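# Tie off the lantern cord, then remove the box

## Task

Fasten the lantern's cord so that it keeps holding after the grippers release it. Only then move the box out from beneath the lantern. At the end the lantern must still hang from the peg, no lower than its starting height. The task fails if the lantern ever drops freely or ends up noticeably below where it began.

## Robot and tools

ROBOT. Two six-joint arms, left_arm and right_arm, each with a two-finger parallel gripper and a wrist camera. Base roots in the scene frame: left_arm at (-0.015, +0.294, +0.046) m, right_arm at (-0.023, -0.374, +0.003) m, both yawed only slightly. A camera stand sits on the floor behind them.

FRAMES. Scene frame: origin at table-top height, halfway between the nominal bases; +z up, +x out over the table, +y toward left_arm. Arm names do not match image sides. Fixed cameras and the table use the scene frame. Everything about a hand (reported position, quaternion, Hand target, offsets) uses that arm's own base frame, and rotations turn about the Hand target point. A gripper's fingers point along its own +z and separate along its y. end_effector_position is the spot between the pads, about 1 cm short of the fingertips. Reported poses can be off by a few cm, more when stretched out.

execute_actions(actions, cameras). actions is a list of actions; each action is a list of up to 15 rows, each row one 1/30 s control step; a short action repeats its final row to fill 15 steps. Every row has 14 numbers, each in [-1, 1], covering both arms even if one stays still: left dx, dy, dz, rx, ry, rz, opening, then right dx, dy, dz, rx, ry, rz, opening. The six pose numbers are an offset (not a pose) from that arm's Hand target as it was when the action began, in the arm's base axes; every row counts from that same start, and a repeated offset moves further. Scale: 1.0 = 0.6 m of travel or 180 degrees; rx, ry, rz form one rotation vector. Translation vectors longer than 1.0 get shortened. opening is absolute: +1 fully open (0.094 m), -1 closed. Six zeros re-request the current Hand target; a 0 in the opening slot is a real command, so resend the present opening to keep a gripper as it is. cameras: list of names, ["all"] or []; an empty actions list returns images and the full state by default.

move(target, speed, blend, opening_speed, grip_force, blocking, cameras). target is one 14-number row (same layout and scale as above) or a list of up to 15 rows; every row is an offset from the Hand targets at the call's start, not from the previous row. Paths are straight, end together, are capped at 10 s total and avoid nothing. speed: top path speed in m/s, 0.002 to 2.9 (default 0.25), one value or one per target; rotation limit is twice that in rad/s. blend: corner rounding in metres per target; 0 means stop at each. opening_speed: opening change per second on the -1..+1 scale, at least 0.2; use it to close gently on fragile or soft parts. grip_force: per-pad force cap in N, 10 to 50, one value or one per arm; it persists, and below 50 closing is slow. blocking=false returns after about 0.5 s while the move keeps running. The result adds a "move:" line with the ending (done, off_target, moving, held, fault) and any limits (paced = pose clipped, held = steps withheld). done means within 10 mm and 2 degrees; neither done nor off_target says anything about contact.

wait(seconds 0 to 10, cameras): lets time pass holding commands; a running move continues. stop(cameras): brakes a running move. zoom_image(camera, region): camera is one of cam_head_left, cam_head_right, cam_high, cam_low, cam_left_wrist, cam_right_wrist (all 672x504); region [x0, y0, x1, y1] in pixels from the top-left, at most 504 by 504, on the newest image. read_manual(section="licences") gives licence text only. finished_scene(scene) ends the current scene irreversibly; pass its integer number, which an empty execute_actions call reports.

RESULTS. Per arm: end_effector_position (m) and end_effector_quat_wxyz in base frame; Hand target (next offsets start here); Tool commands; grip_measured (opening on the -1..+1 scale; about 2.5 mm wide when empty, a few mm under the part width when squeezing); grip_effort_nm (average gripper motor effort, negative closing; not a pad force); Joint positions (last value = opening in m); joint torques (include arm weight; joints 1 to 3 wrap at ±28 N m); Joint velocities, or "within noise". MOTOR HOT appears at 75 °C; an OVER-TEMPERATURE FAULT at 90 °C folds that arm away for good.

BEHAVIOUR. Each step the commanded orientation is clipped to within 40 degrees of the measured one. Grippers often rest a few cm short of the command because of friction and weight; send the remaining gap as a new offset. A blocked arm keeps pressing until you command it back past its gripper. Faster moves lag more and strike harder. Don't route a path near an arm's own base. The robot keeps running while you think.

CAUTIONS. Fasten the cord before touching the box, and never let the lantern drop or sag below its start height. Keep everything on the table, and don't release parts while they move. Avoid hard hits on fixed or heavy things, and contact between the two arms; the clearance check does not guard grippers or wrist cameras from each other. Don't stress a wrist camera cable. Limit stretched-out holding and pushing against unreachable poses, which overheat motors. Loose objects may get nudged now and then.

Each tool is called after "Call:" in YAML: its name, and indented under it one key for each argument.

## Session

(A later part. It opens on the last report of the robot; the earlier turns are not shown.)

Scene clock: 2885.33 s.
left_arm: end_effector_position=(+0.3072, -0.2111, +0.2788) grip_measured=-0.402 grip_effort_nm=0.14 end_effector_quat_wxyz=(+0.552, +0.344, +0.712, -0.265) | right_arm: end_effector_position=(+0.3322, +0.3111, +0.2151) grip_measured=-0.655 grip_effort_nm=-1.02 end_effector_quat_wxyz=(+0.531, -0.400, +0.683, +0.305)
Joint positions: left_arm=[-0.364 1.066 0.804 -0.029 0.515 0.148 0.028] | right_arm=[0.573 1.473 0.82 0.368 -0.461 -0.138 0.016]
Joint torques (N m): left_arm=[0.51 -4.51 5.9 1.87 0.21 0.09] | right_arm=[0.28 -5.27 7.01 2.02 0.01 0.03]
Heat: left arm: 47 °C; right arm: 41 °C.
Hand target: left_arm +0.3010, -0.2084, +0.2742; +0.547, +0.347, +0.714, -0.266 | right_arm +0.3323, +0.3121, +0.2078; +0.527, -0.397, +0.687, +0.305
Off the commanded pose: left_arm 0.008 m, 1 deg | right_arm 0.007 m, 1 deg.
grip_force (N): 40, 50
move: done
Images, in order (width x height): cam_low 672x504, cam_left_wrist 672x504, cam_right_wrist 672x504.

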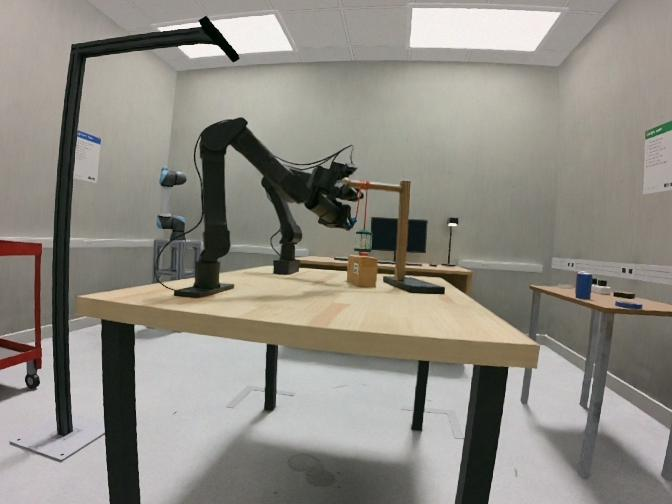

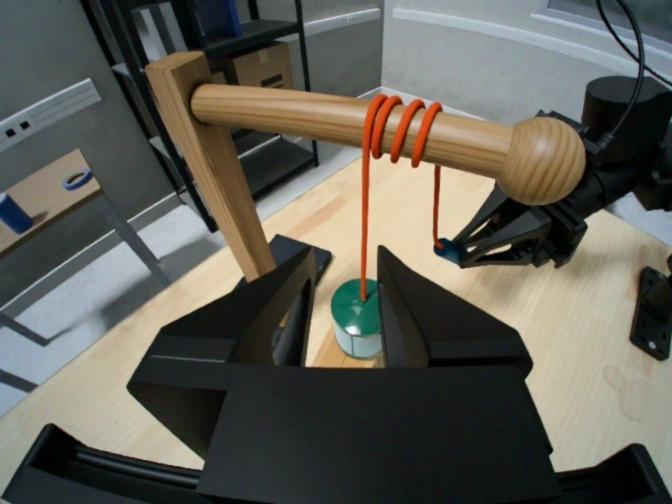

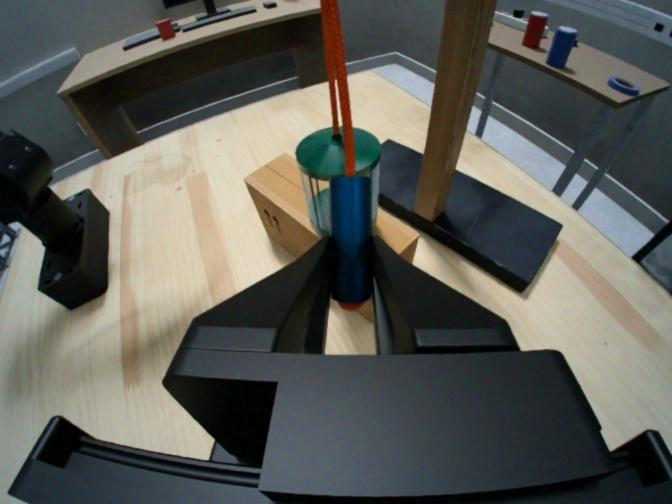

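Call:
move:
  target: [0, 0, 0, 0, 0, 0, -0.4, -0.006, 0.05, 0.017, 0, 0, 0, -0.8]
  speed: 0.04
  cameras: ["cam_low", "cam_left_wrist", "cam_right_wrist"]

Call:
zoom_image:
  camera: "cam_low"
  region: [340, 170, 440, 300]

Call:
zoom_image:
  camera: "cam_left_wrist"
  region: [330, 80, 600, 290]

Scene clock: 2917.20 s.
left_arm: end_effector_position=(+0.3072, -0.2111, +0.2788) grip_measured=-0.402 grip_effort_nm=0.14 end_effector_quat_wxyz=(+0.552, +0.344, +0.712, -0.265) | right_arm: end_effector_position=(+0.3249, +0.3373, +0.2127) grip_measured=-0.655 grip_effort_nm=-1.02 end_effector_quat_wxyz=(+0.525, -0.399, +0.687, +0.304)
Joint positions: left_arm=[-0.364 1.066 0.804 -0.029 0.515 0.148 0.028] | right_arm=[0.66 1.512 0.856 0.369 -0.377 -0.11 0.016]
Joint torques (N m): left_arm=[0.51 -4.49 5.86 1.87 0.2 0.08] | right_arm=[0.51 -5.57 10.88 1.79 0.05 0.06]
Heat: left arm: 45 °C; right arm: 37 °C.
Hand target: left_arm +0.3010, -0.2084, +0.2742; +0.547, +0.347, +0.714, -0.266 | right_arm +0.3286, +0.3421, +0.2180; +0.527, -0.397, +0.687, +0.305
Off the commanded pose: left_arm 0.008 m, 1 deg | right_arm 0.008 m, 0 deg.
grip_force (N): 40, 50
move: done
Images, in order (width x height): cam_low 672x504, cam_left_wrist 672x504, cam_right_wrist 672x504.

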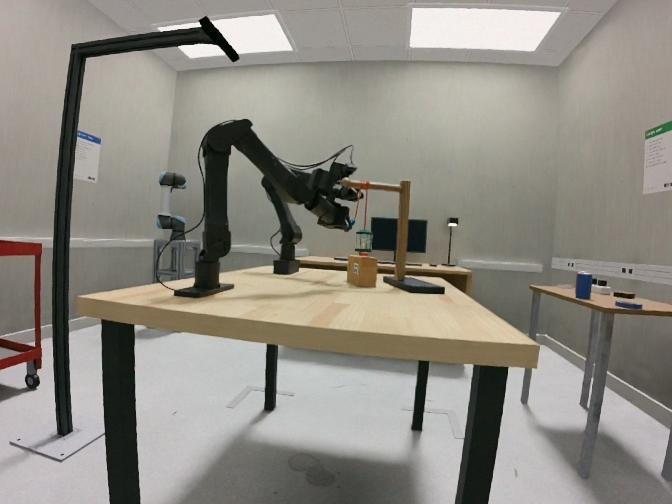

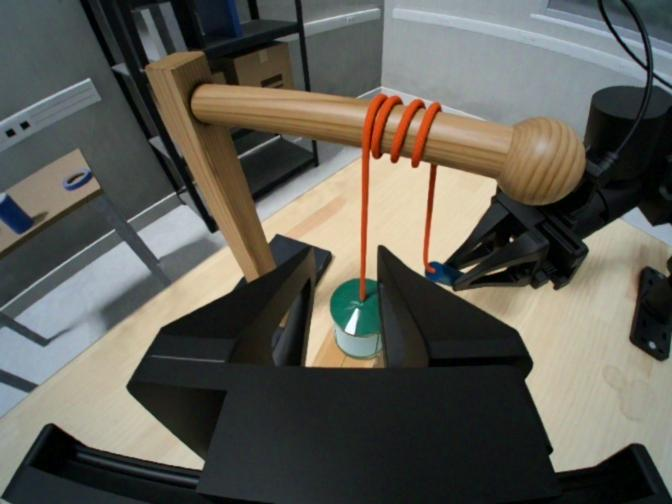

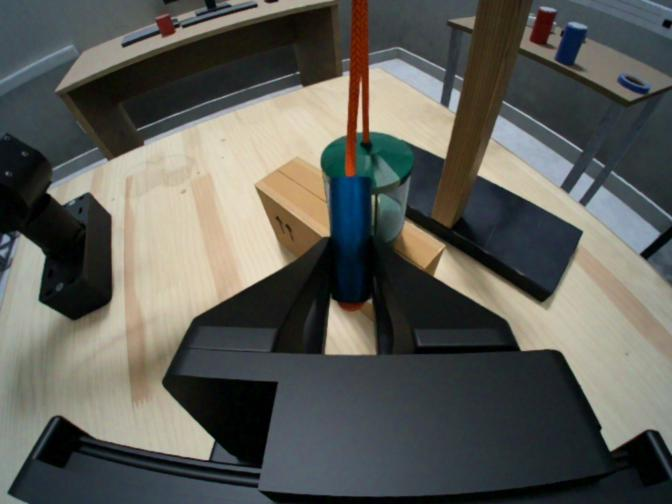

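Scaled by 3.877 from the camera's 672x504 image, which has a finer 960x720 frame.

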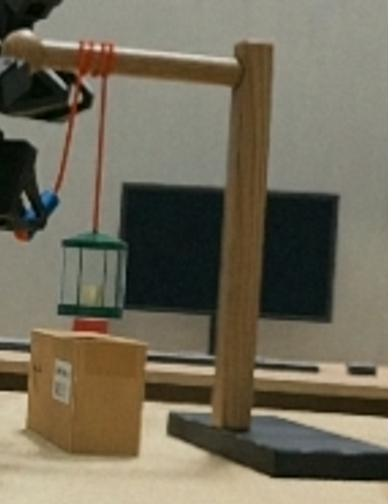

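Scaled by 1.867 from the camera's 672x504 image, which has a finer 960x720 frame.

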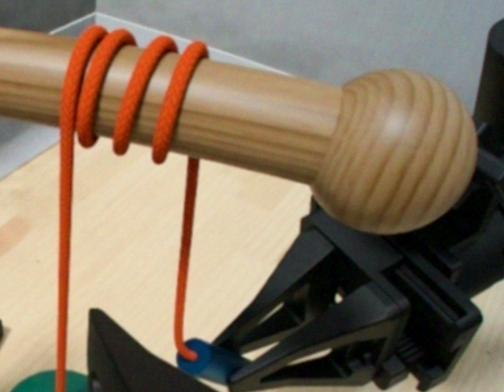

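Call:
move:
  target: [0, 0, 0, 0, 0, 0, -0.4, 0, 0.012, 0.04, 0, 0, 0, -0.8]
  speed: 0.04
  cameras: ["cam_low", "cam_left_wrist", "cam_right_wrist"]

Call:
zoom_image:
  camera: "cam_low"
  region: [340, 170, 440, 300]

Call:
zoom_image:
  camera: "cam_left_wrist"
  region: [330, 80, 600, 290]

Scene clock: 2927.83 s.
left_arm: end_effector_position=(+0.3072, -0.2111, +0.2788) grip_measured=-0.402 grip_effort_nm=0.14 end_effector_quat_wxyz=(+0.552, +0.344, +0.712, -0.265) | right_arm: end_effector_position=(+0.3274, +0.3457, +0.2303) grip_measured=-0.655 grip_effort_nm=-1.02 end_effector_quat_wxyz=(+0.521, -0.399, +0.691, +0.303)
Joint positions: left_arm=[-0.364 1.066 0.804 -0.029 0.515 0.148 0.028] | right_arm=[0.677 1.512 0.941 0.273 -0.359 -0.105 0.016]
Joint torques (N m): left_arm=[0.54 -4.55 5.86 1.86 0.21 0.09] | right_arm=[0.54 -7.16 11.03 1.76 -0.01 0.06]
Heat: left arm: 45 °C; right arm: 39 °C.
Hand target: left_arm +0.3010, -0.2084, +0.2742; +0.547, +0.347, +0.714, -0.266 | right_arm +0.3286, +0.3493, +0.2420; +0.527, -0.397, +0.687, +0.305
Off the commanded pose: left_arm 0.008 m, 1 deg | right_arm 0.012 m, 1 deg.
grip_force (N): 40, 50
move: off_target (right_arm)
Images, in order (width x height): cam_low 672x504, cam_left_wrist 672x504, cam_right_wrist 672x504.

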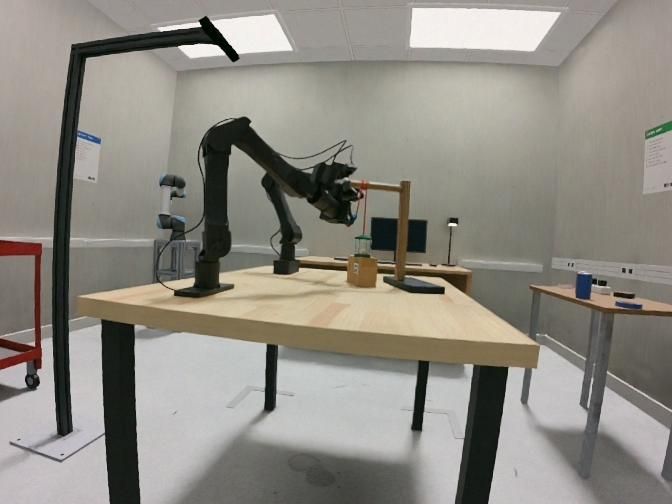

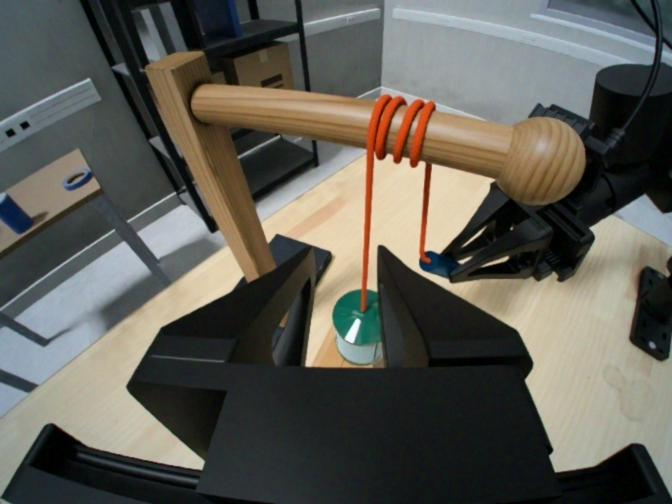

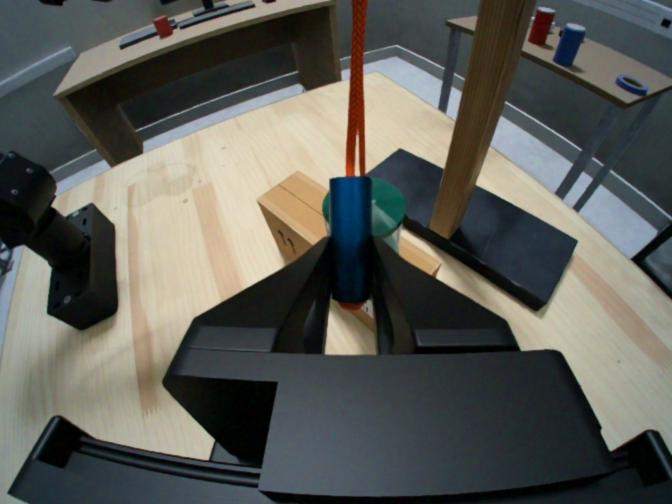

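Scaled by 3.877 from the camera's 672x504 image, which has a finer 960x720 frame.

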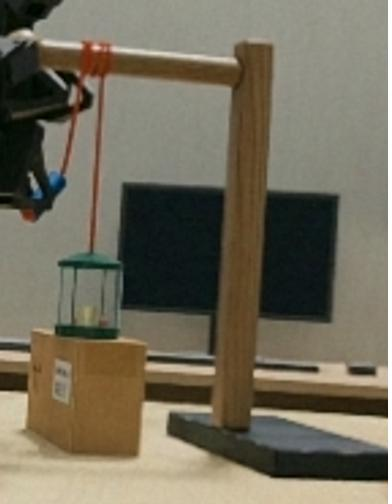

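Scaled by 1.867 from the camera's 672x504 image, which has a finer 960x720 frame.

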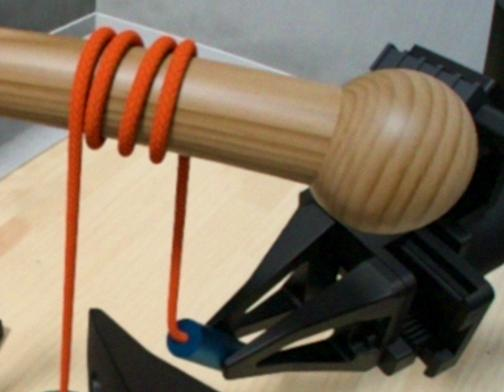

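Call:
move:
  target: [0, 0, 0, 0, 0, 0, -0.4, 0.0117, 0.02, -0.015, 0.1199, -0.0704, 0, -0.8]
  speed: 0.05
  cameras: ["cam_low", "cam_left_wrist", "cam_right_wrist"]

Call:
zoom_image:
  camera: "cam_left_wrist"
  region: [330, 80, 600, 290]

Scene clock: 2962.00 s.
left_arm: end_effector_position=(+0.3072, -0.2111, +0.2788) grip_measured=-0.402 grip_effort_nm=0.14 end_effector_quat_wxyz=(+0.552, +0.344, +0.712, -0.265) | right_arm: end_effector_position=(+0.3366, +0.3600, +0.2398) grip_measured=-0.655 grip_effort_nm=-1.02 end_effector_quat_wxyz=(+0.666, -0.326, +0.552, +0.381)
Joint positions: left_arm=[-0.364 1.066 0.804 -0.029 0.515 0.148 0.028] | right_arm=[0.688 1.796 0.751 1.238 -0.359 0.054 0.016]
Joint torques (N m): left_arm=[0.54 -4.55 5.93 1.87 0.2 0.1] | right_arm=[0.57 -6.72 5.82 2 0.21 0.08]
Heat: left arm: 44 °C; right arm: 38 °C.
Hand target: left_arm +0.3010, -0.2084, +0.2742; +0.547, +0.347, +0.714, -0.266 | right_arm +0.3356, +0.3613, +0.2329; +0.664, -0.323, +0.556, +0.382
Off the commanded pose: left_arm 0.008 m, 1 deg | right_arm 0.007 m, 1 deg.
grip_force (N): 40, 50
move: done
Images, in order (width x height): cam_low 672x504, cam_left_wrist 672x504, cam_right_wrist 672x504.

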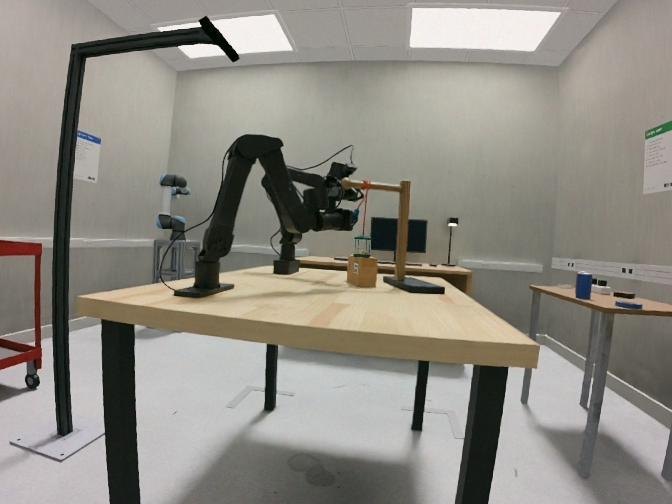

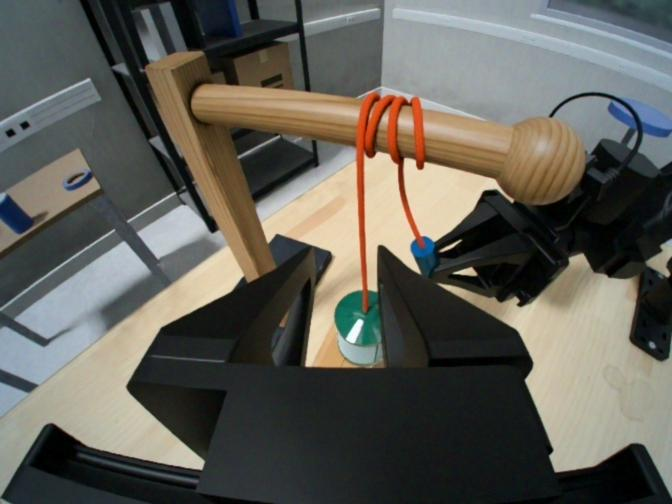

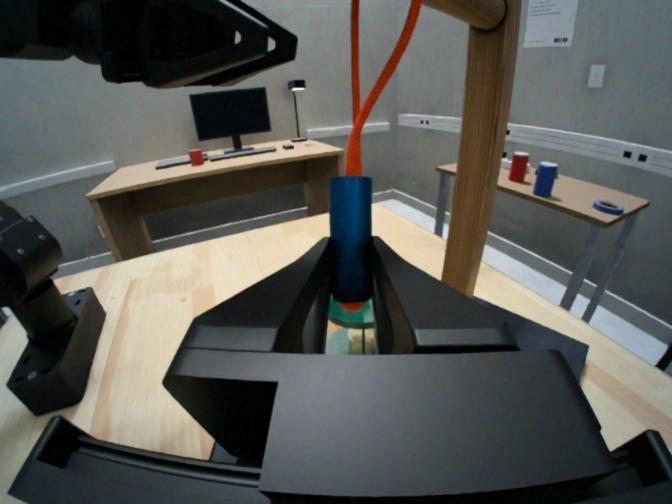

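Scaled by 1.867 from the camera's 672x504 image, which has a finer 960x720 frame.

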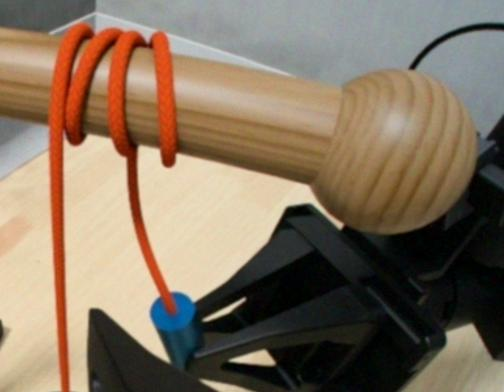

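Call:
move:
  target: [0, 0, 0, 0, 0, 0, -0.4, 0, 0.01, -0.033, 0, 0, 0, -0.8]
  speed: 0.04
  cameras: ["cam_left_wrist", "cam_right_wrist"]

Call:
zoom_image:
  camera: "cam_left_wrist"
  region: [330, 80, 600, 290]

Scene clock: 2974.90 s.
left_arm: end_effector_position=(+0.3072, -0.2111, +0.2788) grip_measured=-0.402 grip_effort_nm=0.14 end_effector_quat_wxyz=(+0.552, +0.344, +0.712, -0.265) | right_arm: end_effector_position=(+0.3369, +0.3661, +0.2215) grip_measured=-0.655 grip_effort_nm=-1.02 end_effector_quat_wxyz=(+0.667, -0.325, +0.551, +0.382)
Joint positions: left_arm=[-0.364 1.066 0.804 -0.029 0.515 0.148 0.028] | right_arm=[0.702 1.874 0.746 1.323 -0.345 0.054 0.016]
Joint torques (N m): left_arm=[0.5 -4.52 5.83 1.86 0.21 0.08] | right_arm=[0.55 -6.94 5.35 2 0.19 0.02]
Heat: left arm: 44 °C; right arm: 38 °C.
Hand target: left_arm +0.3010, -0.2084, +0.2742; +0.547, +0.347, +0.714, -0.266 | right_arm +0.3356, +0.3673, +0.2133; +0.664, -0.323, +0.555, +0.382
Off the commanded pose: left_arm 0.008 m, 1 deg | right_arm 0.009 m, 1 deg.
grip_force (N): 40, 50
move: done
Images, in order (width x height): cam_left_wrist 672x504, cam_right_wrist 672x504.

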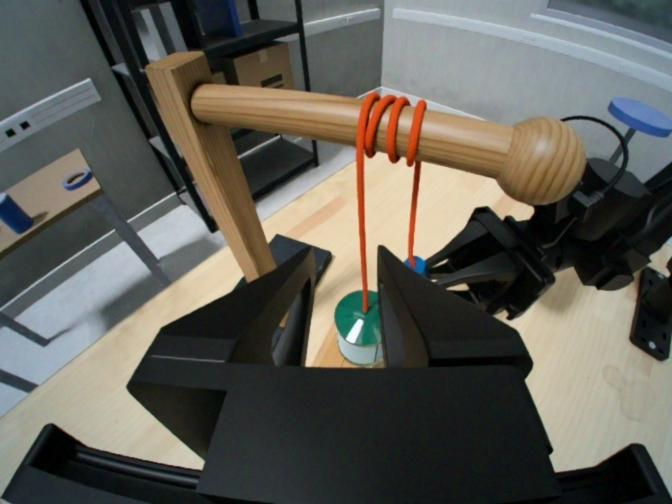

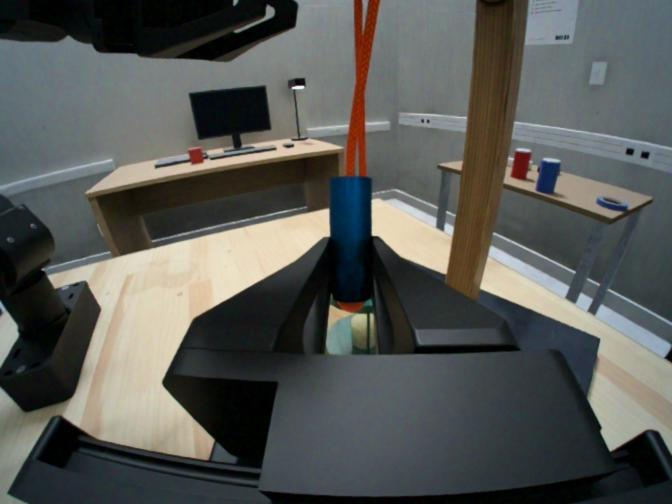

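Scaled by 1.867 from the camera's 672x504 image, which has a finer 960x720 frame.

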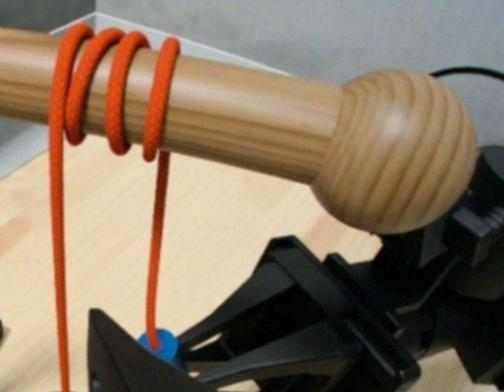

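Call:
move:
  target: [0, 0, 0, 0, 0, 0, -0.4, 0, 0, 0, 0, 0, 0, -0.35]
  speed: 0.04
  opening_speed: 0.2
  cameras: ["cam_low", "cam_left_wrist", "cam_right_wrist"]

Call:
zoom_image:
  camera: "cam_low"
  region: [340, 170, 440, 300]

Scene clock: 2988.90 s.
left_arm: end_effector_position=(+0.3072, -0.2111, +0.2788) grip_measured=-0.402 grip_effort_nm=0.14 end_effector_quat_wxyz=(+0.552, +0.344, +0.712, -0.265) | right_arm: end_effector_position=(+0.3368, +0.3659, +0.2228) grip_measured=-0.352 grip_effort_nm=0.09 end_effector_quat_wxyz=(+0.669, -0.324, +0.549, +0.382)
Joint positions: left_arm=[-0.364 1.066 0.804 -0.029 0.515 0.148 0.028] | right_arm=[0.702 1.874 0.746 1.329 -0.344 0.054 0.03]
Joint torques (N m): left_arm=[0.49 -4.55 5.9 1.85 0.22 0.07] | right_arm=[0.57 -6.97 5.27 1.96 0.18 0.02]
Heat: left arm: 44 °C; right arm: 39 °C.
Hand target: left_arm +0.3010, -0.2084, +0.2742; +0.547, +0.347, +0.714, -0.266 | right_arm +0.3355, +0.3673, +0.2132; +0.664, -0.323, +0.555, +0.382
Off the commanded pose: left_arm 0.008 m, 1 deg | right_arm 0.010 m, 1 deg.
grip_force (N): 40, 50
move: done
Images, in order (width x height): cam_low 672x504, cam_left_wrist 672x504, cam_right_wrist 672x504.

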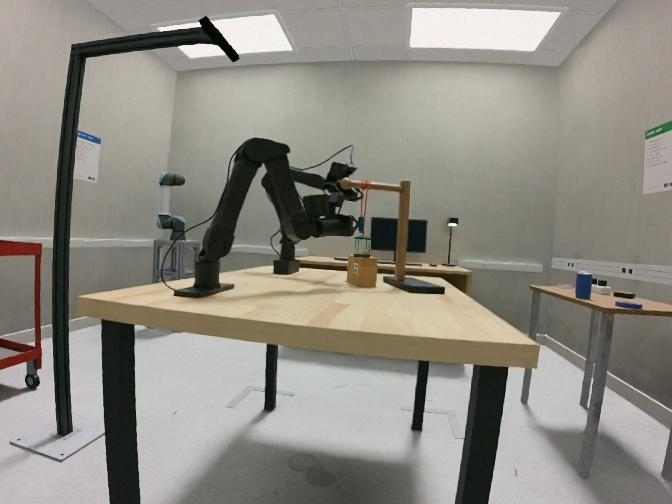

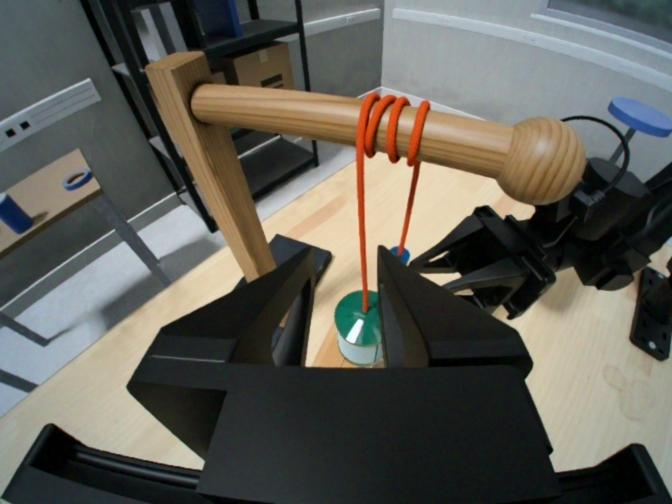

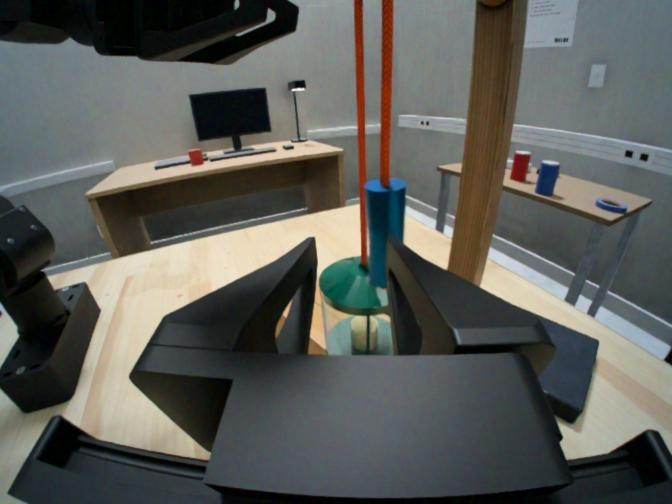

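Scaled by 3.877 from the camera's 672x504 image, which has a finer 960x720 frame.

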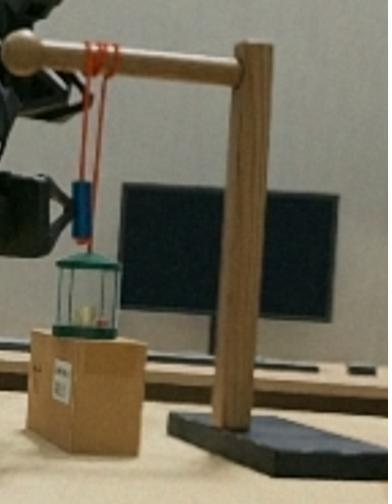

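Call:
move:
  target:
    - [0, 0, -0.068, 0, 0, 0, -0.4, -0.025, -0.042, -0.009, 0, 0, 0, -0.35]
    - [0.085, -0.091, -0.064, 0, 0, 0, -0.4, -0.025, -0.042, -0.009, 0, 0, 0, -0.35]
  speed: 0.06
  cameras: ["cam_left_wrist", "cam_right_wrist"]

Call:
zoom_image:
  camera: "cam_left_wrist"
  region: [250, 80, 520, 350]

Scene clock: 3022.17 s.
left_arm: end_effector_position=(+0.3441, -0.2583, +0.2231) grip_measured=-0.402 grip_effort_nm=0.14 end_effector_quat_wxyz=(+0.532, +0.350, +0.723, -0.267) | right_arm: end_effector_position=(+0.3232, +0.3466, +0.1954) grip_measured=-0.352 grip_effort_nm=0.08 end_effector_quat_wxyz=(+0.655, -0.325, +0.567, +0.379)
Joint positions: left_arm=[-0.474 1.348 0.793 0.229 0.421 0.123 0.028] | right_arm=[0.685 1.869 0.625 1.399 -0.356 0.058 0.03]
Joint torques (N m): left_arm=[-0.42 -3.9 9.62 2.32 -0.01 -0.06] | right_arm=[-0.5 -10.76 4.81 1.98 -0.04 0.05]
Heat: left arm: 44 °C; right arm: 38 °C.
Hand target: left_arm +0.3519, -0.2630, +0.2355; +0.547, +0.348, +0.714, -0.266 | right_arm +0.3206, +0.3421, +0.2077; +0.664, -0.323, +0.556, +0.382
Off the commanded pose: left_arm 0.016 m, 2 deg | right_arm 0.013 m, 2 deg.
grip_force (N): 40, 50
move: off_target (left_arm, right_arm)
Images, in order (width x height): cam_left_wrist 672x504, cam_right_wrist 672x504.

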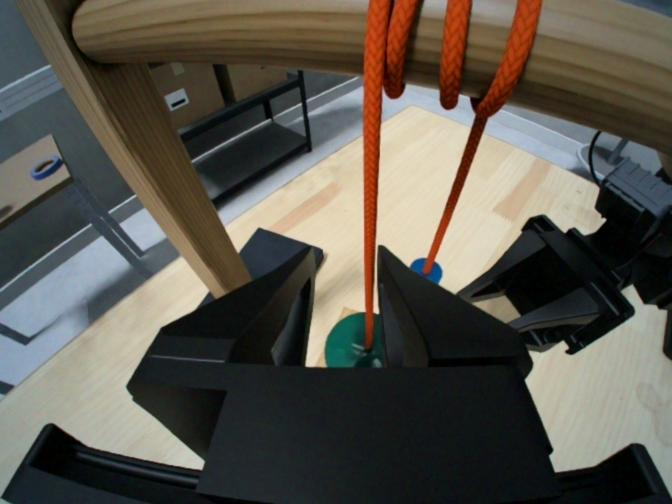

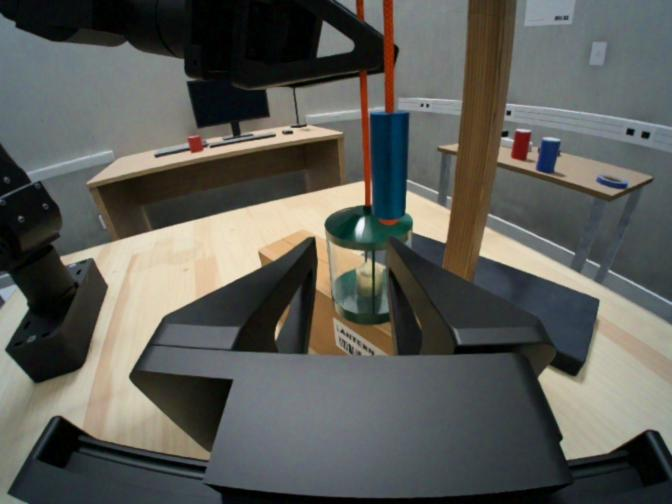

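Scaled by 1.867 from the camera's 672x504 image, which has a finer 960x720 frame.

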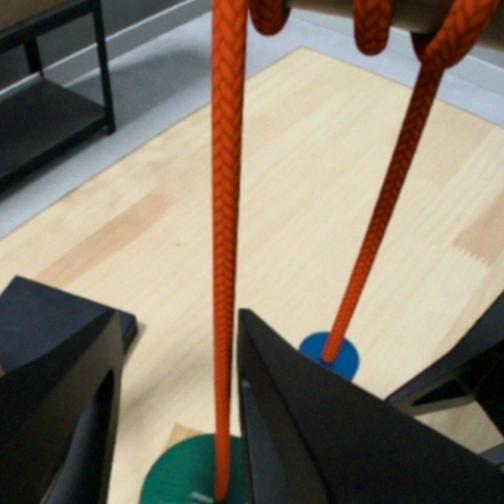

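Call:
move:
  target: [0, 0, 0, 0, 0, 0, -1, 0, 0, 0, 0, 0, 0, -0.35]
  speed: 0.04
  opening_speed: 0.4
  cameras: ["cam_left_wrist", "cam_right_wrist"]

Call:
zoom_image:
  camera: "cam_left_wrist"
  region: [250, 0, 590, 350]

Scene clock: 3045.90 s.
left_arm: end_effector_position=(+0.3443, -0.2582, +0.2233) grip_measured=-0.938 grip_effort_nm=-0.83 end_effector_quat_wxyz=(+0.533, +0.350, +0.723, -0.266) | right_arm: end_effector_position=(+0.3232, +0.3466, +0.1954) grip_measured=-0.352 grip_effort_nm=0.09 end_effector_quat_wxyz=(+0.655, -0.325, +0.567, +0.379)
Joint positions: left_arm=[-0.474 1.348 0.793 0.23 0.42 0.123 0.003] | right_arm=[0.685 1.869 0.625 1.399 -0.356 0.058 0.03]
Joint torques (N m): left_arm=[-0.47 -3.92 9.65 2.33 0 -0.1] | right_arm=[-0.59 -10.84 4.74 1.97 -0.02 0.06]
Heat: left arm: 47 °C; right arm: 38 °C.
Hand target: left_arm +0.3520, -0.2630, +0.2356; +0.547, +0.348, +0.714, -0.266 | right_arm +0.3206, +0.3421, +0.2077; +0.664, -0.323, +0.556, +0.382
Off the commanded pose: left_arm 0.015 m, 2 deg | right_arm 0.013 m, 2 deg.
grip_force (N): 40, 50
move: off_target (left_arm, right_arm)
Images, in order (width x height): cam_left_wrist 672x504, cam_right_wrist 672x504.

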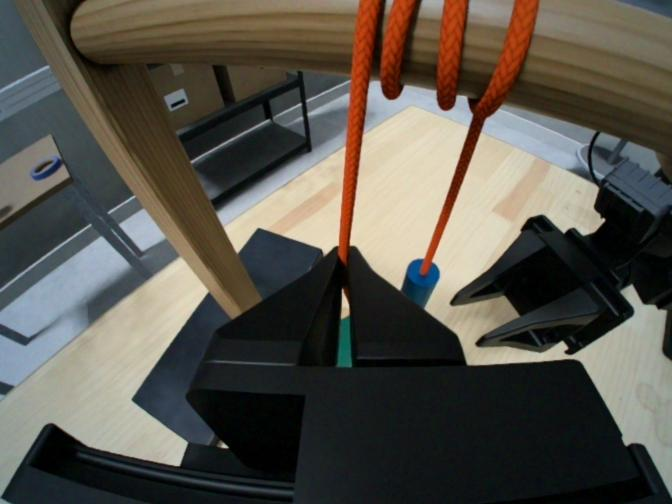

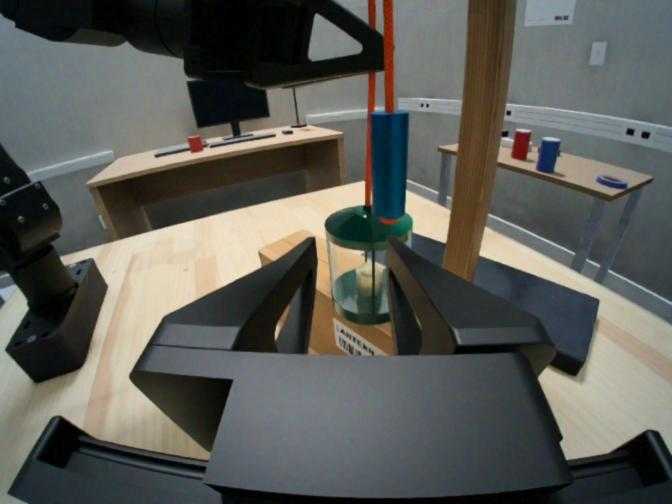

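Scaled by 1.440 from the camera's 672x504 image, which has a finer 960x720 frame.

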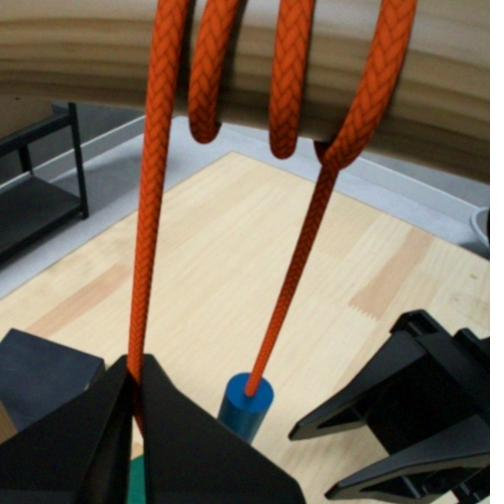

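Call:
move:
  target: [0, 0, 0.075, 0, 0, 0, -1, 0, 0, 0, 0, 0, 0, -0.35]
  speed: 0.03
  cameras: ["cam_low", "cam_left_wrist", "cam_right_wrist"]

Call:
zoom_image:
  camera: "cam_low"
  region: [340, 170, 440, 300]

Call:
zoom_image:
  camera: "cam_left_wrist"
  region: [250, 0, 590, 350]

Scene clock: 3060.57 s.
left_arm: end_effector_position=(+0.3475, -0.2582, +0.2395) grip_measured=-0.938 grip_effort_nm=-0.84 end_effector_quat_wxyz=(+0.504, +0.347, +0.746, -0.262) | right_arm: end_effector_position=(+0.3232, +0.3466, +0.1954) grip_measured=-0.352 grip_effort_nm=0.08 end_effector_quat_wxyz=(+0.655, -0.325, +0.567, +0.379)
Joint positions: left_arm=[-0.475 1.348 0.926 0.026 0.41 0.122 0.003] | right_arm=[0.685 1.869 0.625 1.399 -0.356 0.058 0.03]
Joint torques (N m): left_arm=[-0.32 -7.47 11.02 2.45 0.12 -0.07] | right_arm=[-0.53 -10.69 4.75 1.98 -0.02 0.04]
Heat: left arm: 48 °C; right arm: 38 °C.
Hand target: left_arm +0.3520, -0.2630, +0.2807; +0.547, +0.347, +0.714, -0.266 | right_arm +0.3206, +0.3421, +0.2077; +0.664, -0.323, +0.556, +0.382
Off the commanded pose: left_arm 0.042 m, 6 deg | right_arm 0.013 m, 2 deg.
grip_force (N): 40, 50
move: off_target (left_arm, right_arm)
Images, in order (width x height): cam_low 672x504, cam_left_wrist 672x504, cam_right_wrist 672x504.

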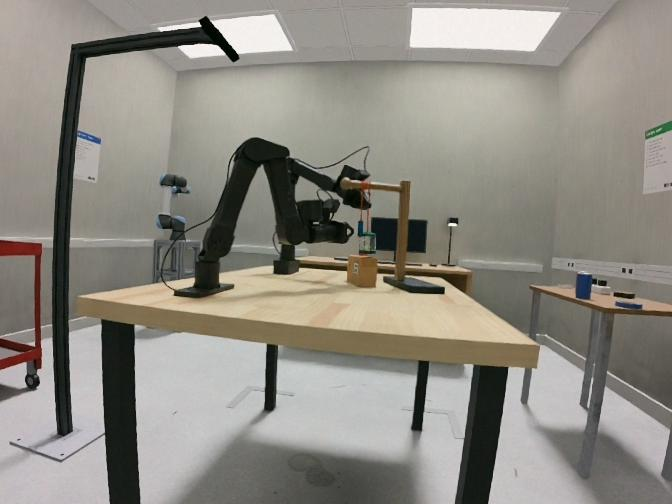

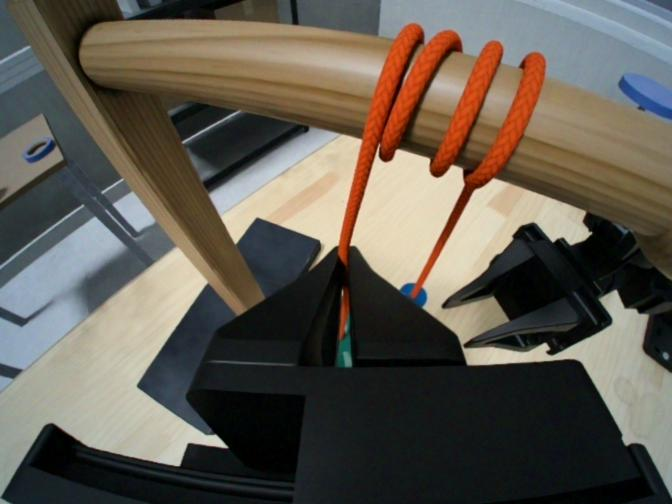

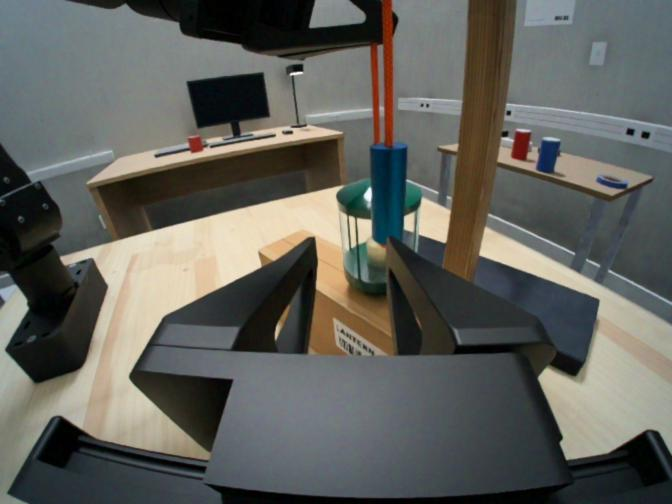

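Scaled by 3.877 from the camera's 672x504 image, which has a finer 960x720 frame.

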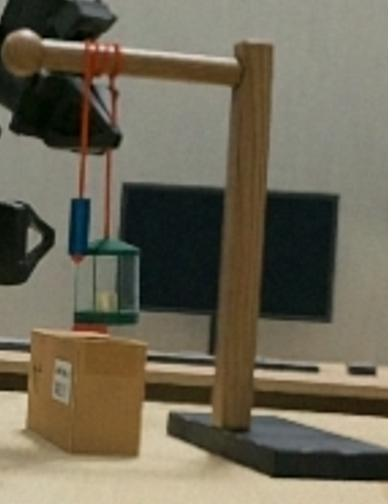

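Scaled by 1.440 from the camera's 672x504 image, which has a finer 960x720 frame.

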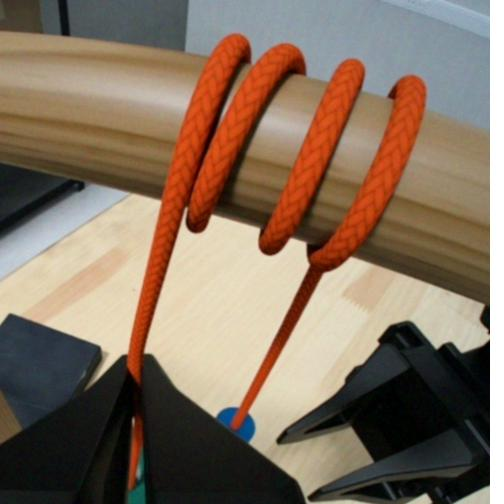

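Call:
move:
  target: [0, 0, -0.05, 0, 0, 0, -1, 0, 0, 0, 0, 0, 0, -0.35]
  speed: 0.03
  cameras: ["cam_low", "cam_left_wrist", "cam_right_wrist"]

Call:
zoom_image:
  camera: "cam_low"
  region: [340, 170, 440, 300]

Call:
zoom_image:
  camera: "cam_left_wrist"
  region: [250, 0, 590, 350]

Scene clock: 3073.23 s.
left_arm: end_effector_position=(+0.3494, -0.2592, +0.2401) grip_measured=-0.938 grip_effort_nm=-0.84 end_effector_quat_wxyz=(+0.525, +0.347, +0.732, -0.263) | right_arm: end_effector_position=(+0.3232, +0.3466, +0.1954) grip_measured=-0.352 grip_effort_nm=0.08 end_effector_quat_wxyz=(+0.655, -0.325, +0.567, +0.379)
Joint positions: left_arm=[-0.475 1.348 0.884 0.116 0.41 0.122 0.003] | right_arm=[0.685 1.869 0.625 1.399 -0.356 0.058 0.03]
Joint torques (N m): left_arm=[-0.4 -5.24 6.56 2.84 0.13 -0.07] | right_arm=[-0.57 -10.78 4.75 1.99 -0.02 0.05]
Heat: left arm: 50 °C; right arm: 38 °C.
Hand target: left_arm +0.3520, -0.2630, +0.2506; +0.547, +0.347, +0.714, -0.266 | right_arm +0.3206, +0.3421, +0.2077; +0.664, -0.323, +0.556, +0.382
Off the commanded pose: left_arm 0.012 m, 3 deg | right_arm 0.013 m, 2 deg.
grip_force (N): 40, 50
move: off_target (left_arm, right_arm)
Images, in order (width x height): cam_low 672x504, cam_left_wrist 672x504, cam_right_wrist 672x504.

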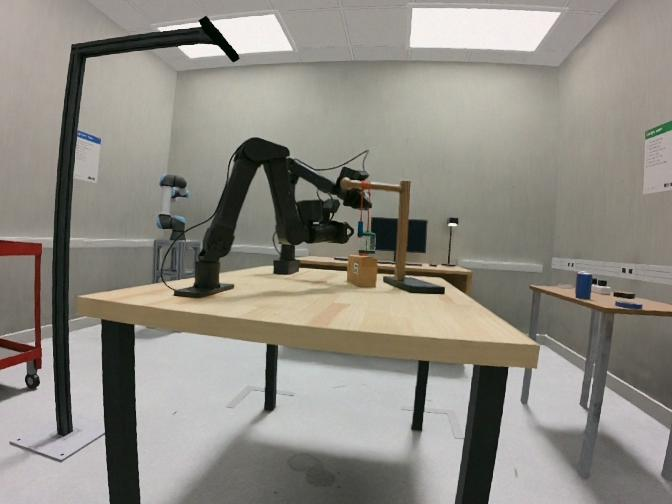

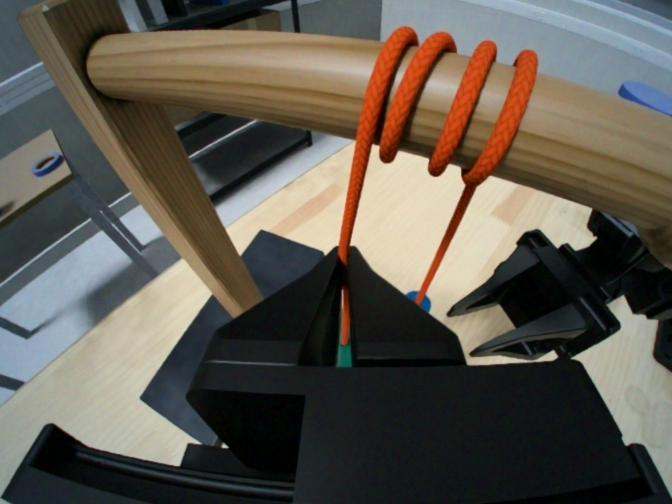

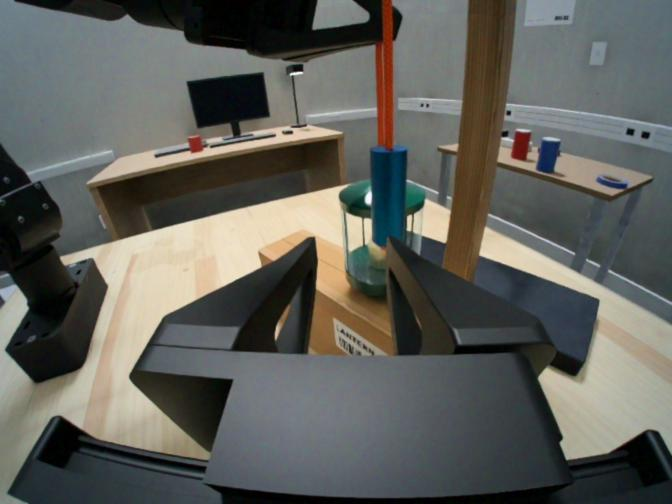

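Scaled by 3.877 from the camera's 672x504 image, which has a finer 960x720 frame.

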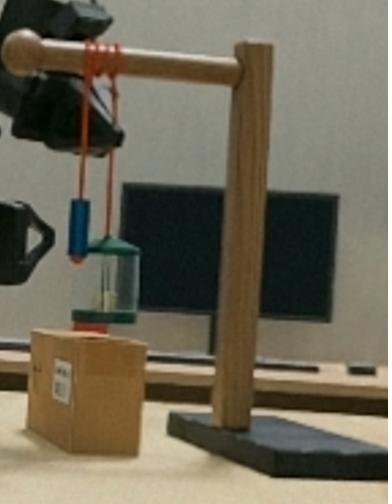

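Scaled by 1.440 from the camera's 672x504 image, which has a finer 960x720 frame.

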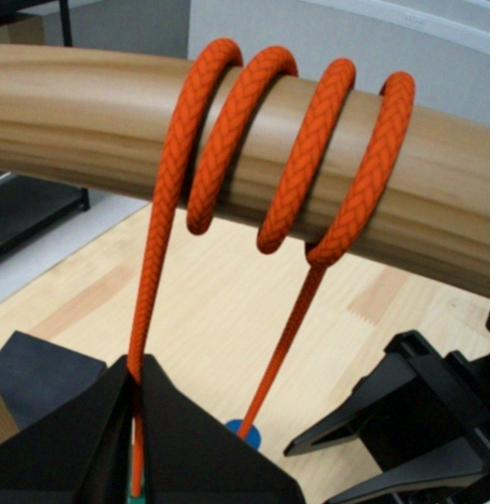

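Call:
move:
  target: [0, 0, -0.035, 0, 0, 0, -1, 0, 0, 0, 0, 0, 0, -0.35]
  speed: 0.03
  cameras: ["cam_low", "cam_left_wrist", "cam_right_wrist"]

Call:
zoom_image:
  camera: "cam_low"
  region: [340, 170, 440, 300]

Call:
zoom_image:
  camera: "cam_left_wrist"
  region: [250, 0, 590, 350]

Scene clock: 3083.40 s.
left_arm: end_effector_position=(+0.3520, -0.2605, +0.2388) grip_measured=-0.938 grip_effort_nm=-0.84 end_effector_quat_wxyz=(+0.551, +0.347, +0.712, -0.263) | right_arm: end_effector_position=(+0.3232, +0.3466, +0.1954) grip_measured=-0.352 grip_effort_nm=0.08 end_effector_quat_wxyz=(+0.655, -0.325, +0.567, +0.379)
Joint positions: left_arm=[-0.475 1.357 0.825 0.252 0.41 0.122 0.003] | right_arm=[0.685 1.869 0.625 1.399 -0.356 0.058 0.03]
Joint torques (N m): left_arm=[-0.43 -4.04 5.83 2.39 0.08 -0.07] | right_arm=[-0.59 -10.69 4.72 1.99 -0.04 0.05]
Heat: left arm: 49 °C; right arm: 38 °C.
Hand target: left_arm +0.3520, -0.2630, +0.2296; +0.547, +0.347, +0.714, -0.266 | right_arm +0.3206, +0.3421, +0.2077; +0.664, -0.323, +0.556, +0.382
Off the commanded pose: left_arm 0.009 m, 1 deg | right_arm 0.013 m, 2 deg.
grip_force (N): 40, 50
move: off_target (right_arm)
Images, in order (width x height): cam_low 672x504, cam_left_wrist 672x504, cam_right_wrist 672x504.

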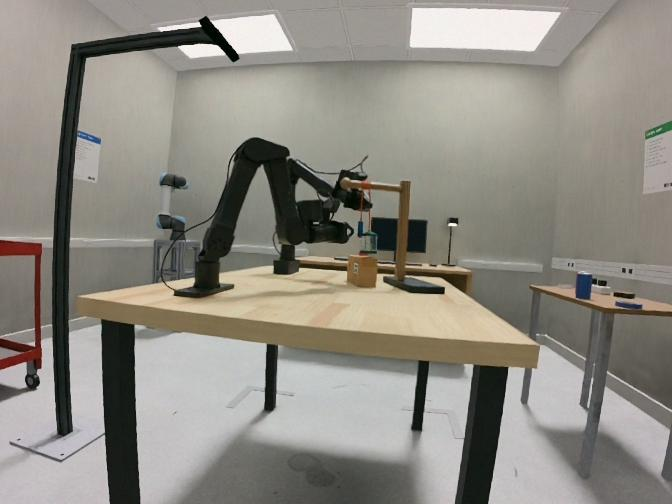

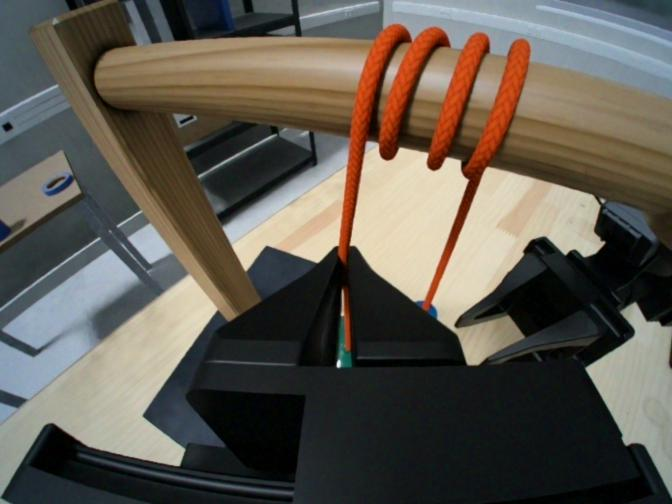

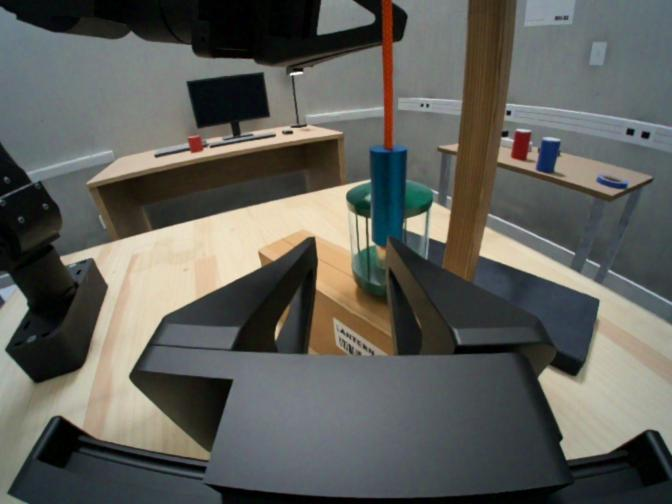

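Scaled by 3.877 from the camera's 672x504 image, which has a finer 960x720 frame.

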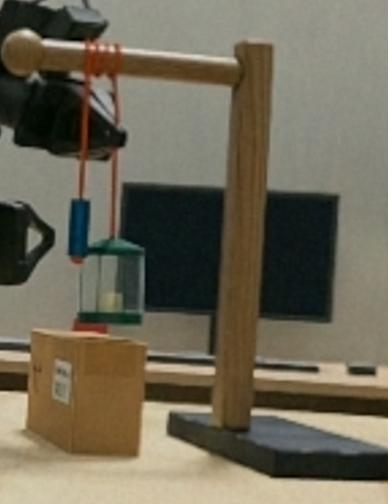

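Scaled by 1.440 from the camera's 672x504 image, which has a finer 960x720 frame.

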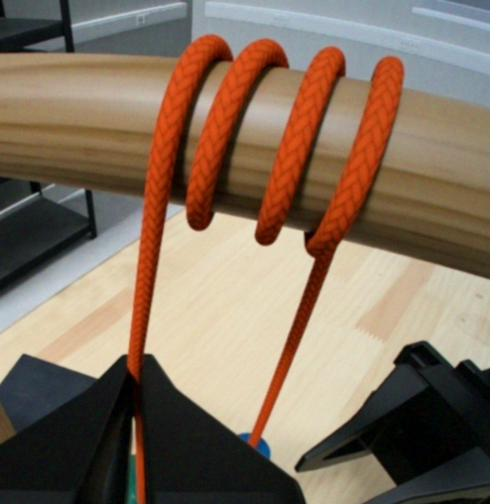

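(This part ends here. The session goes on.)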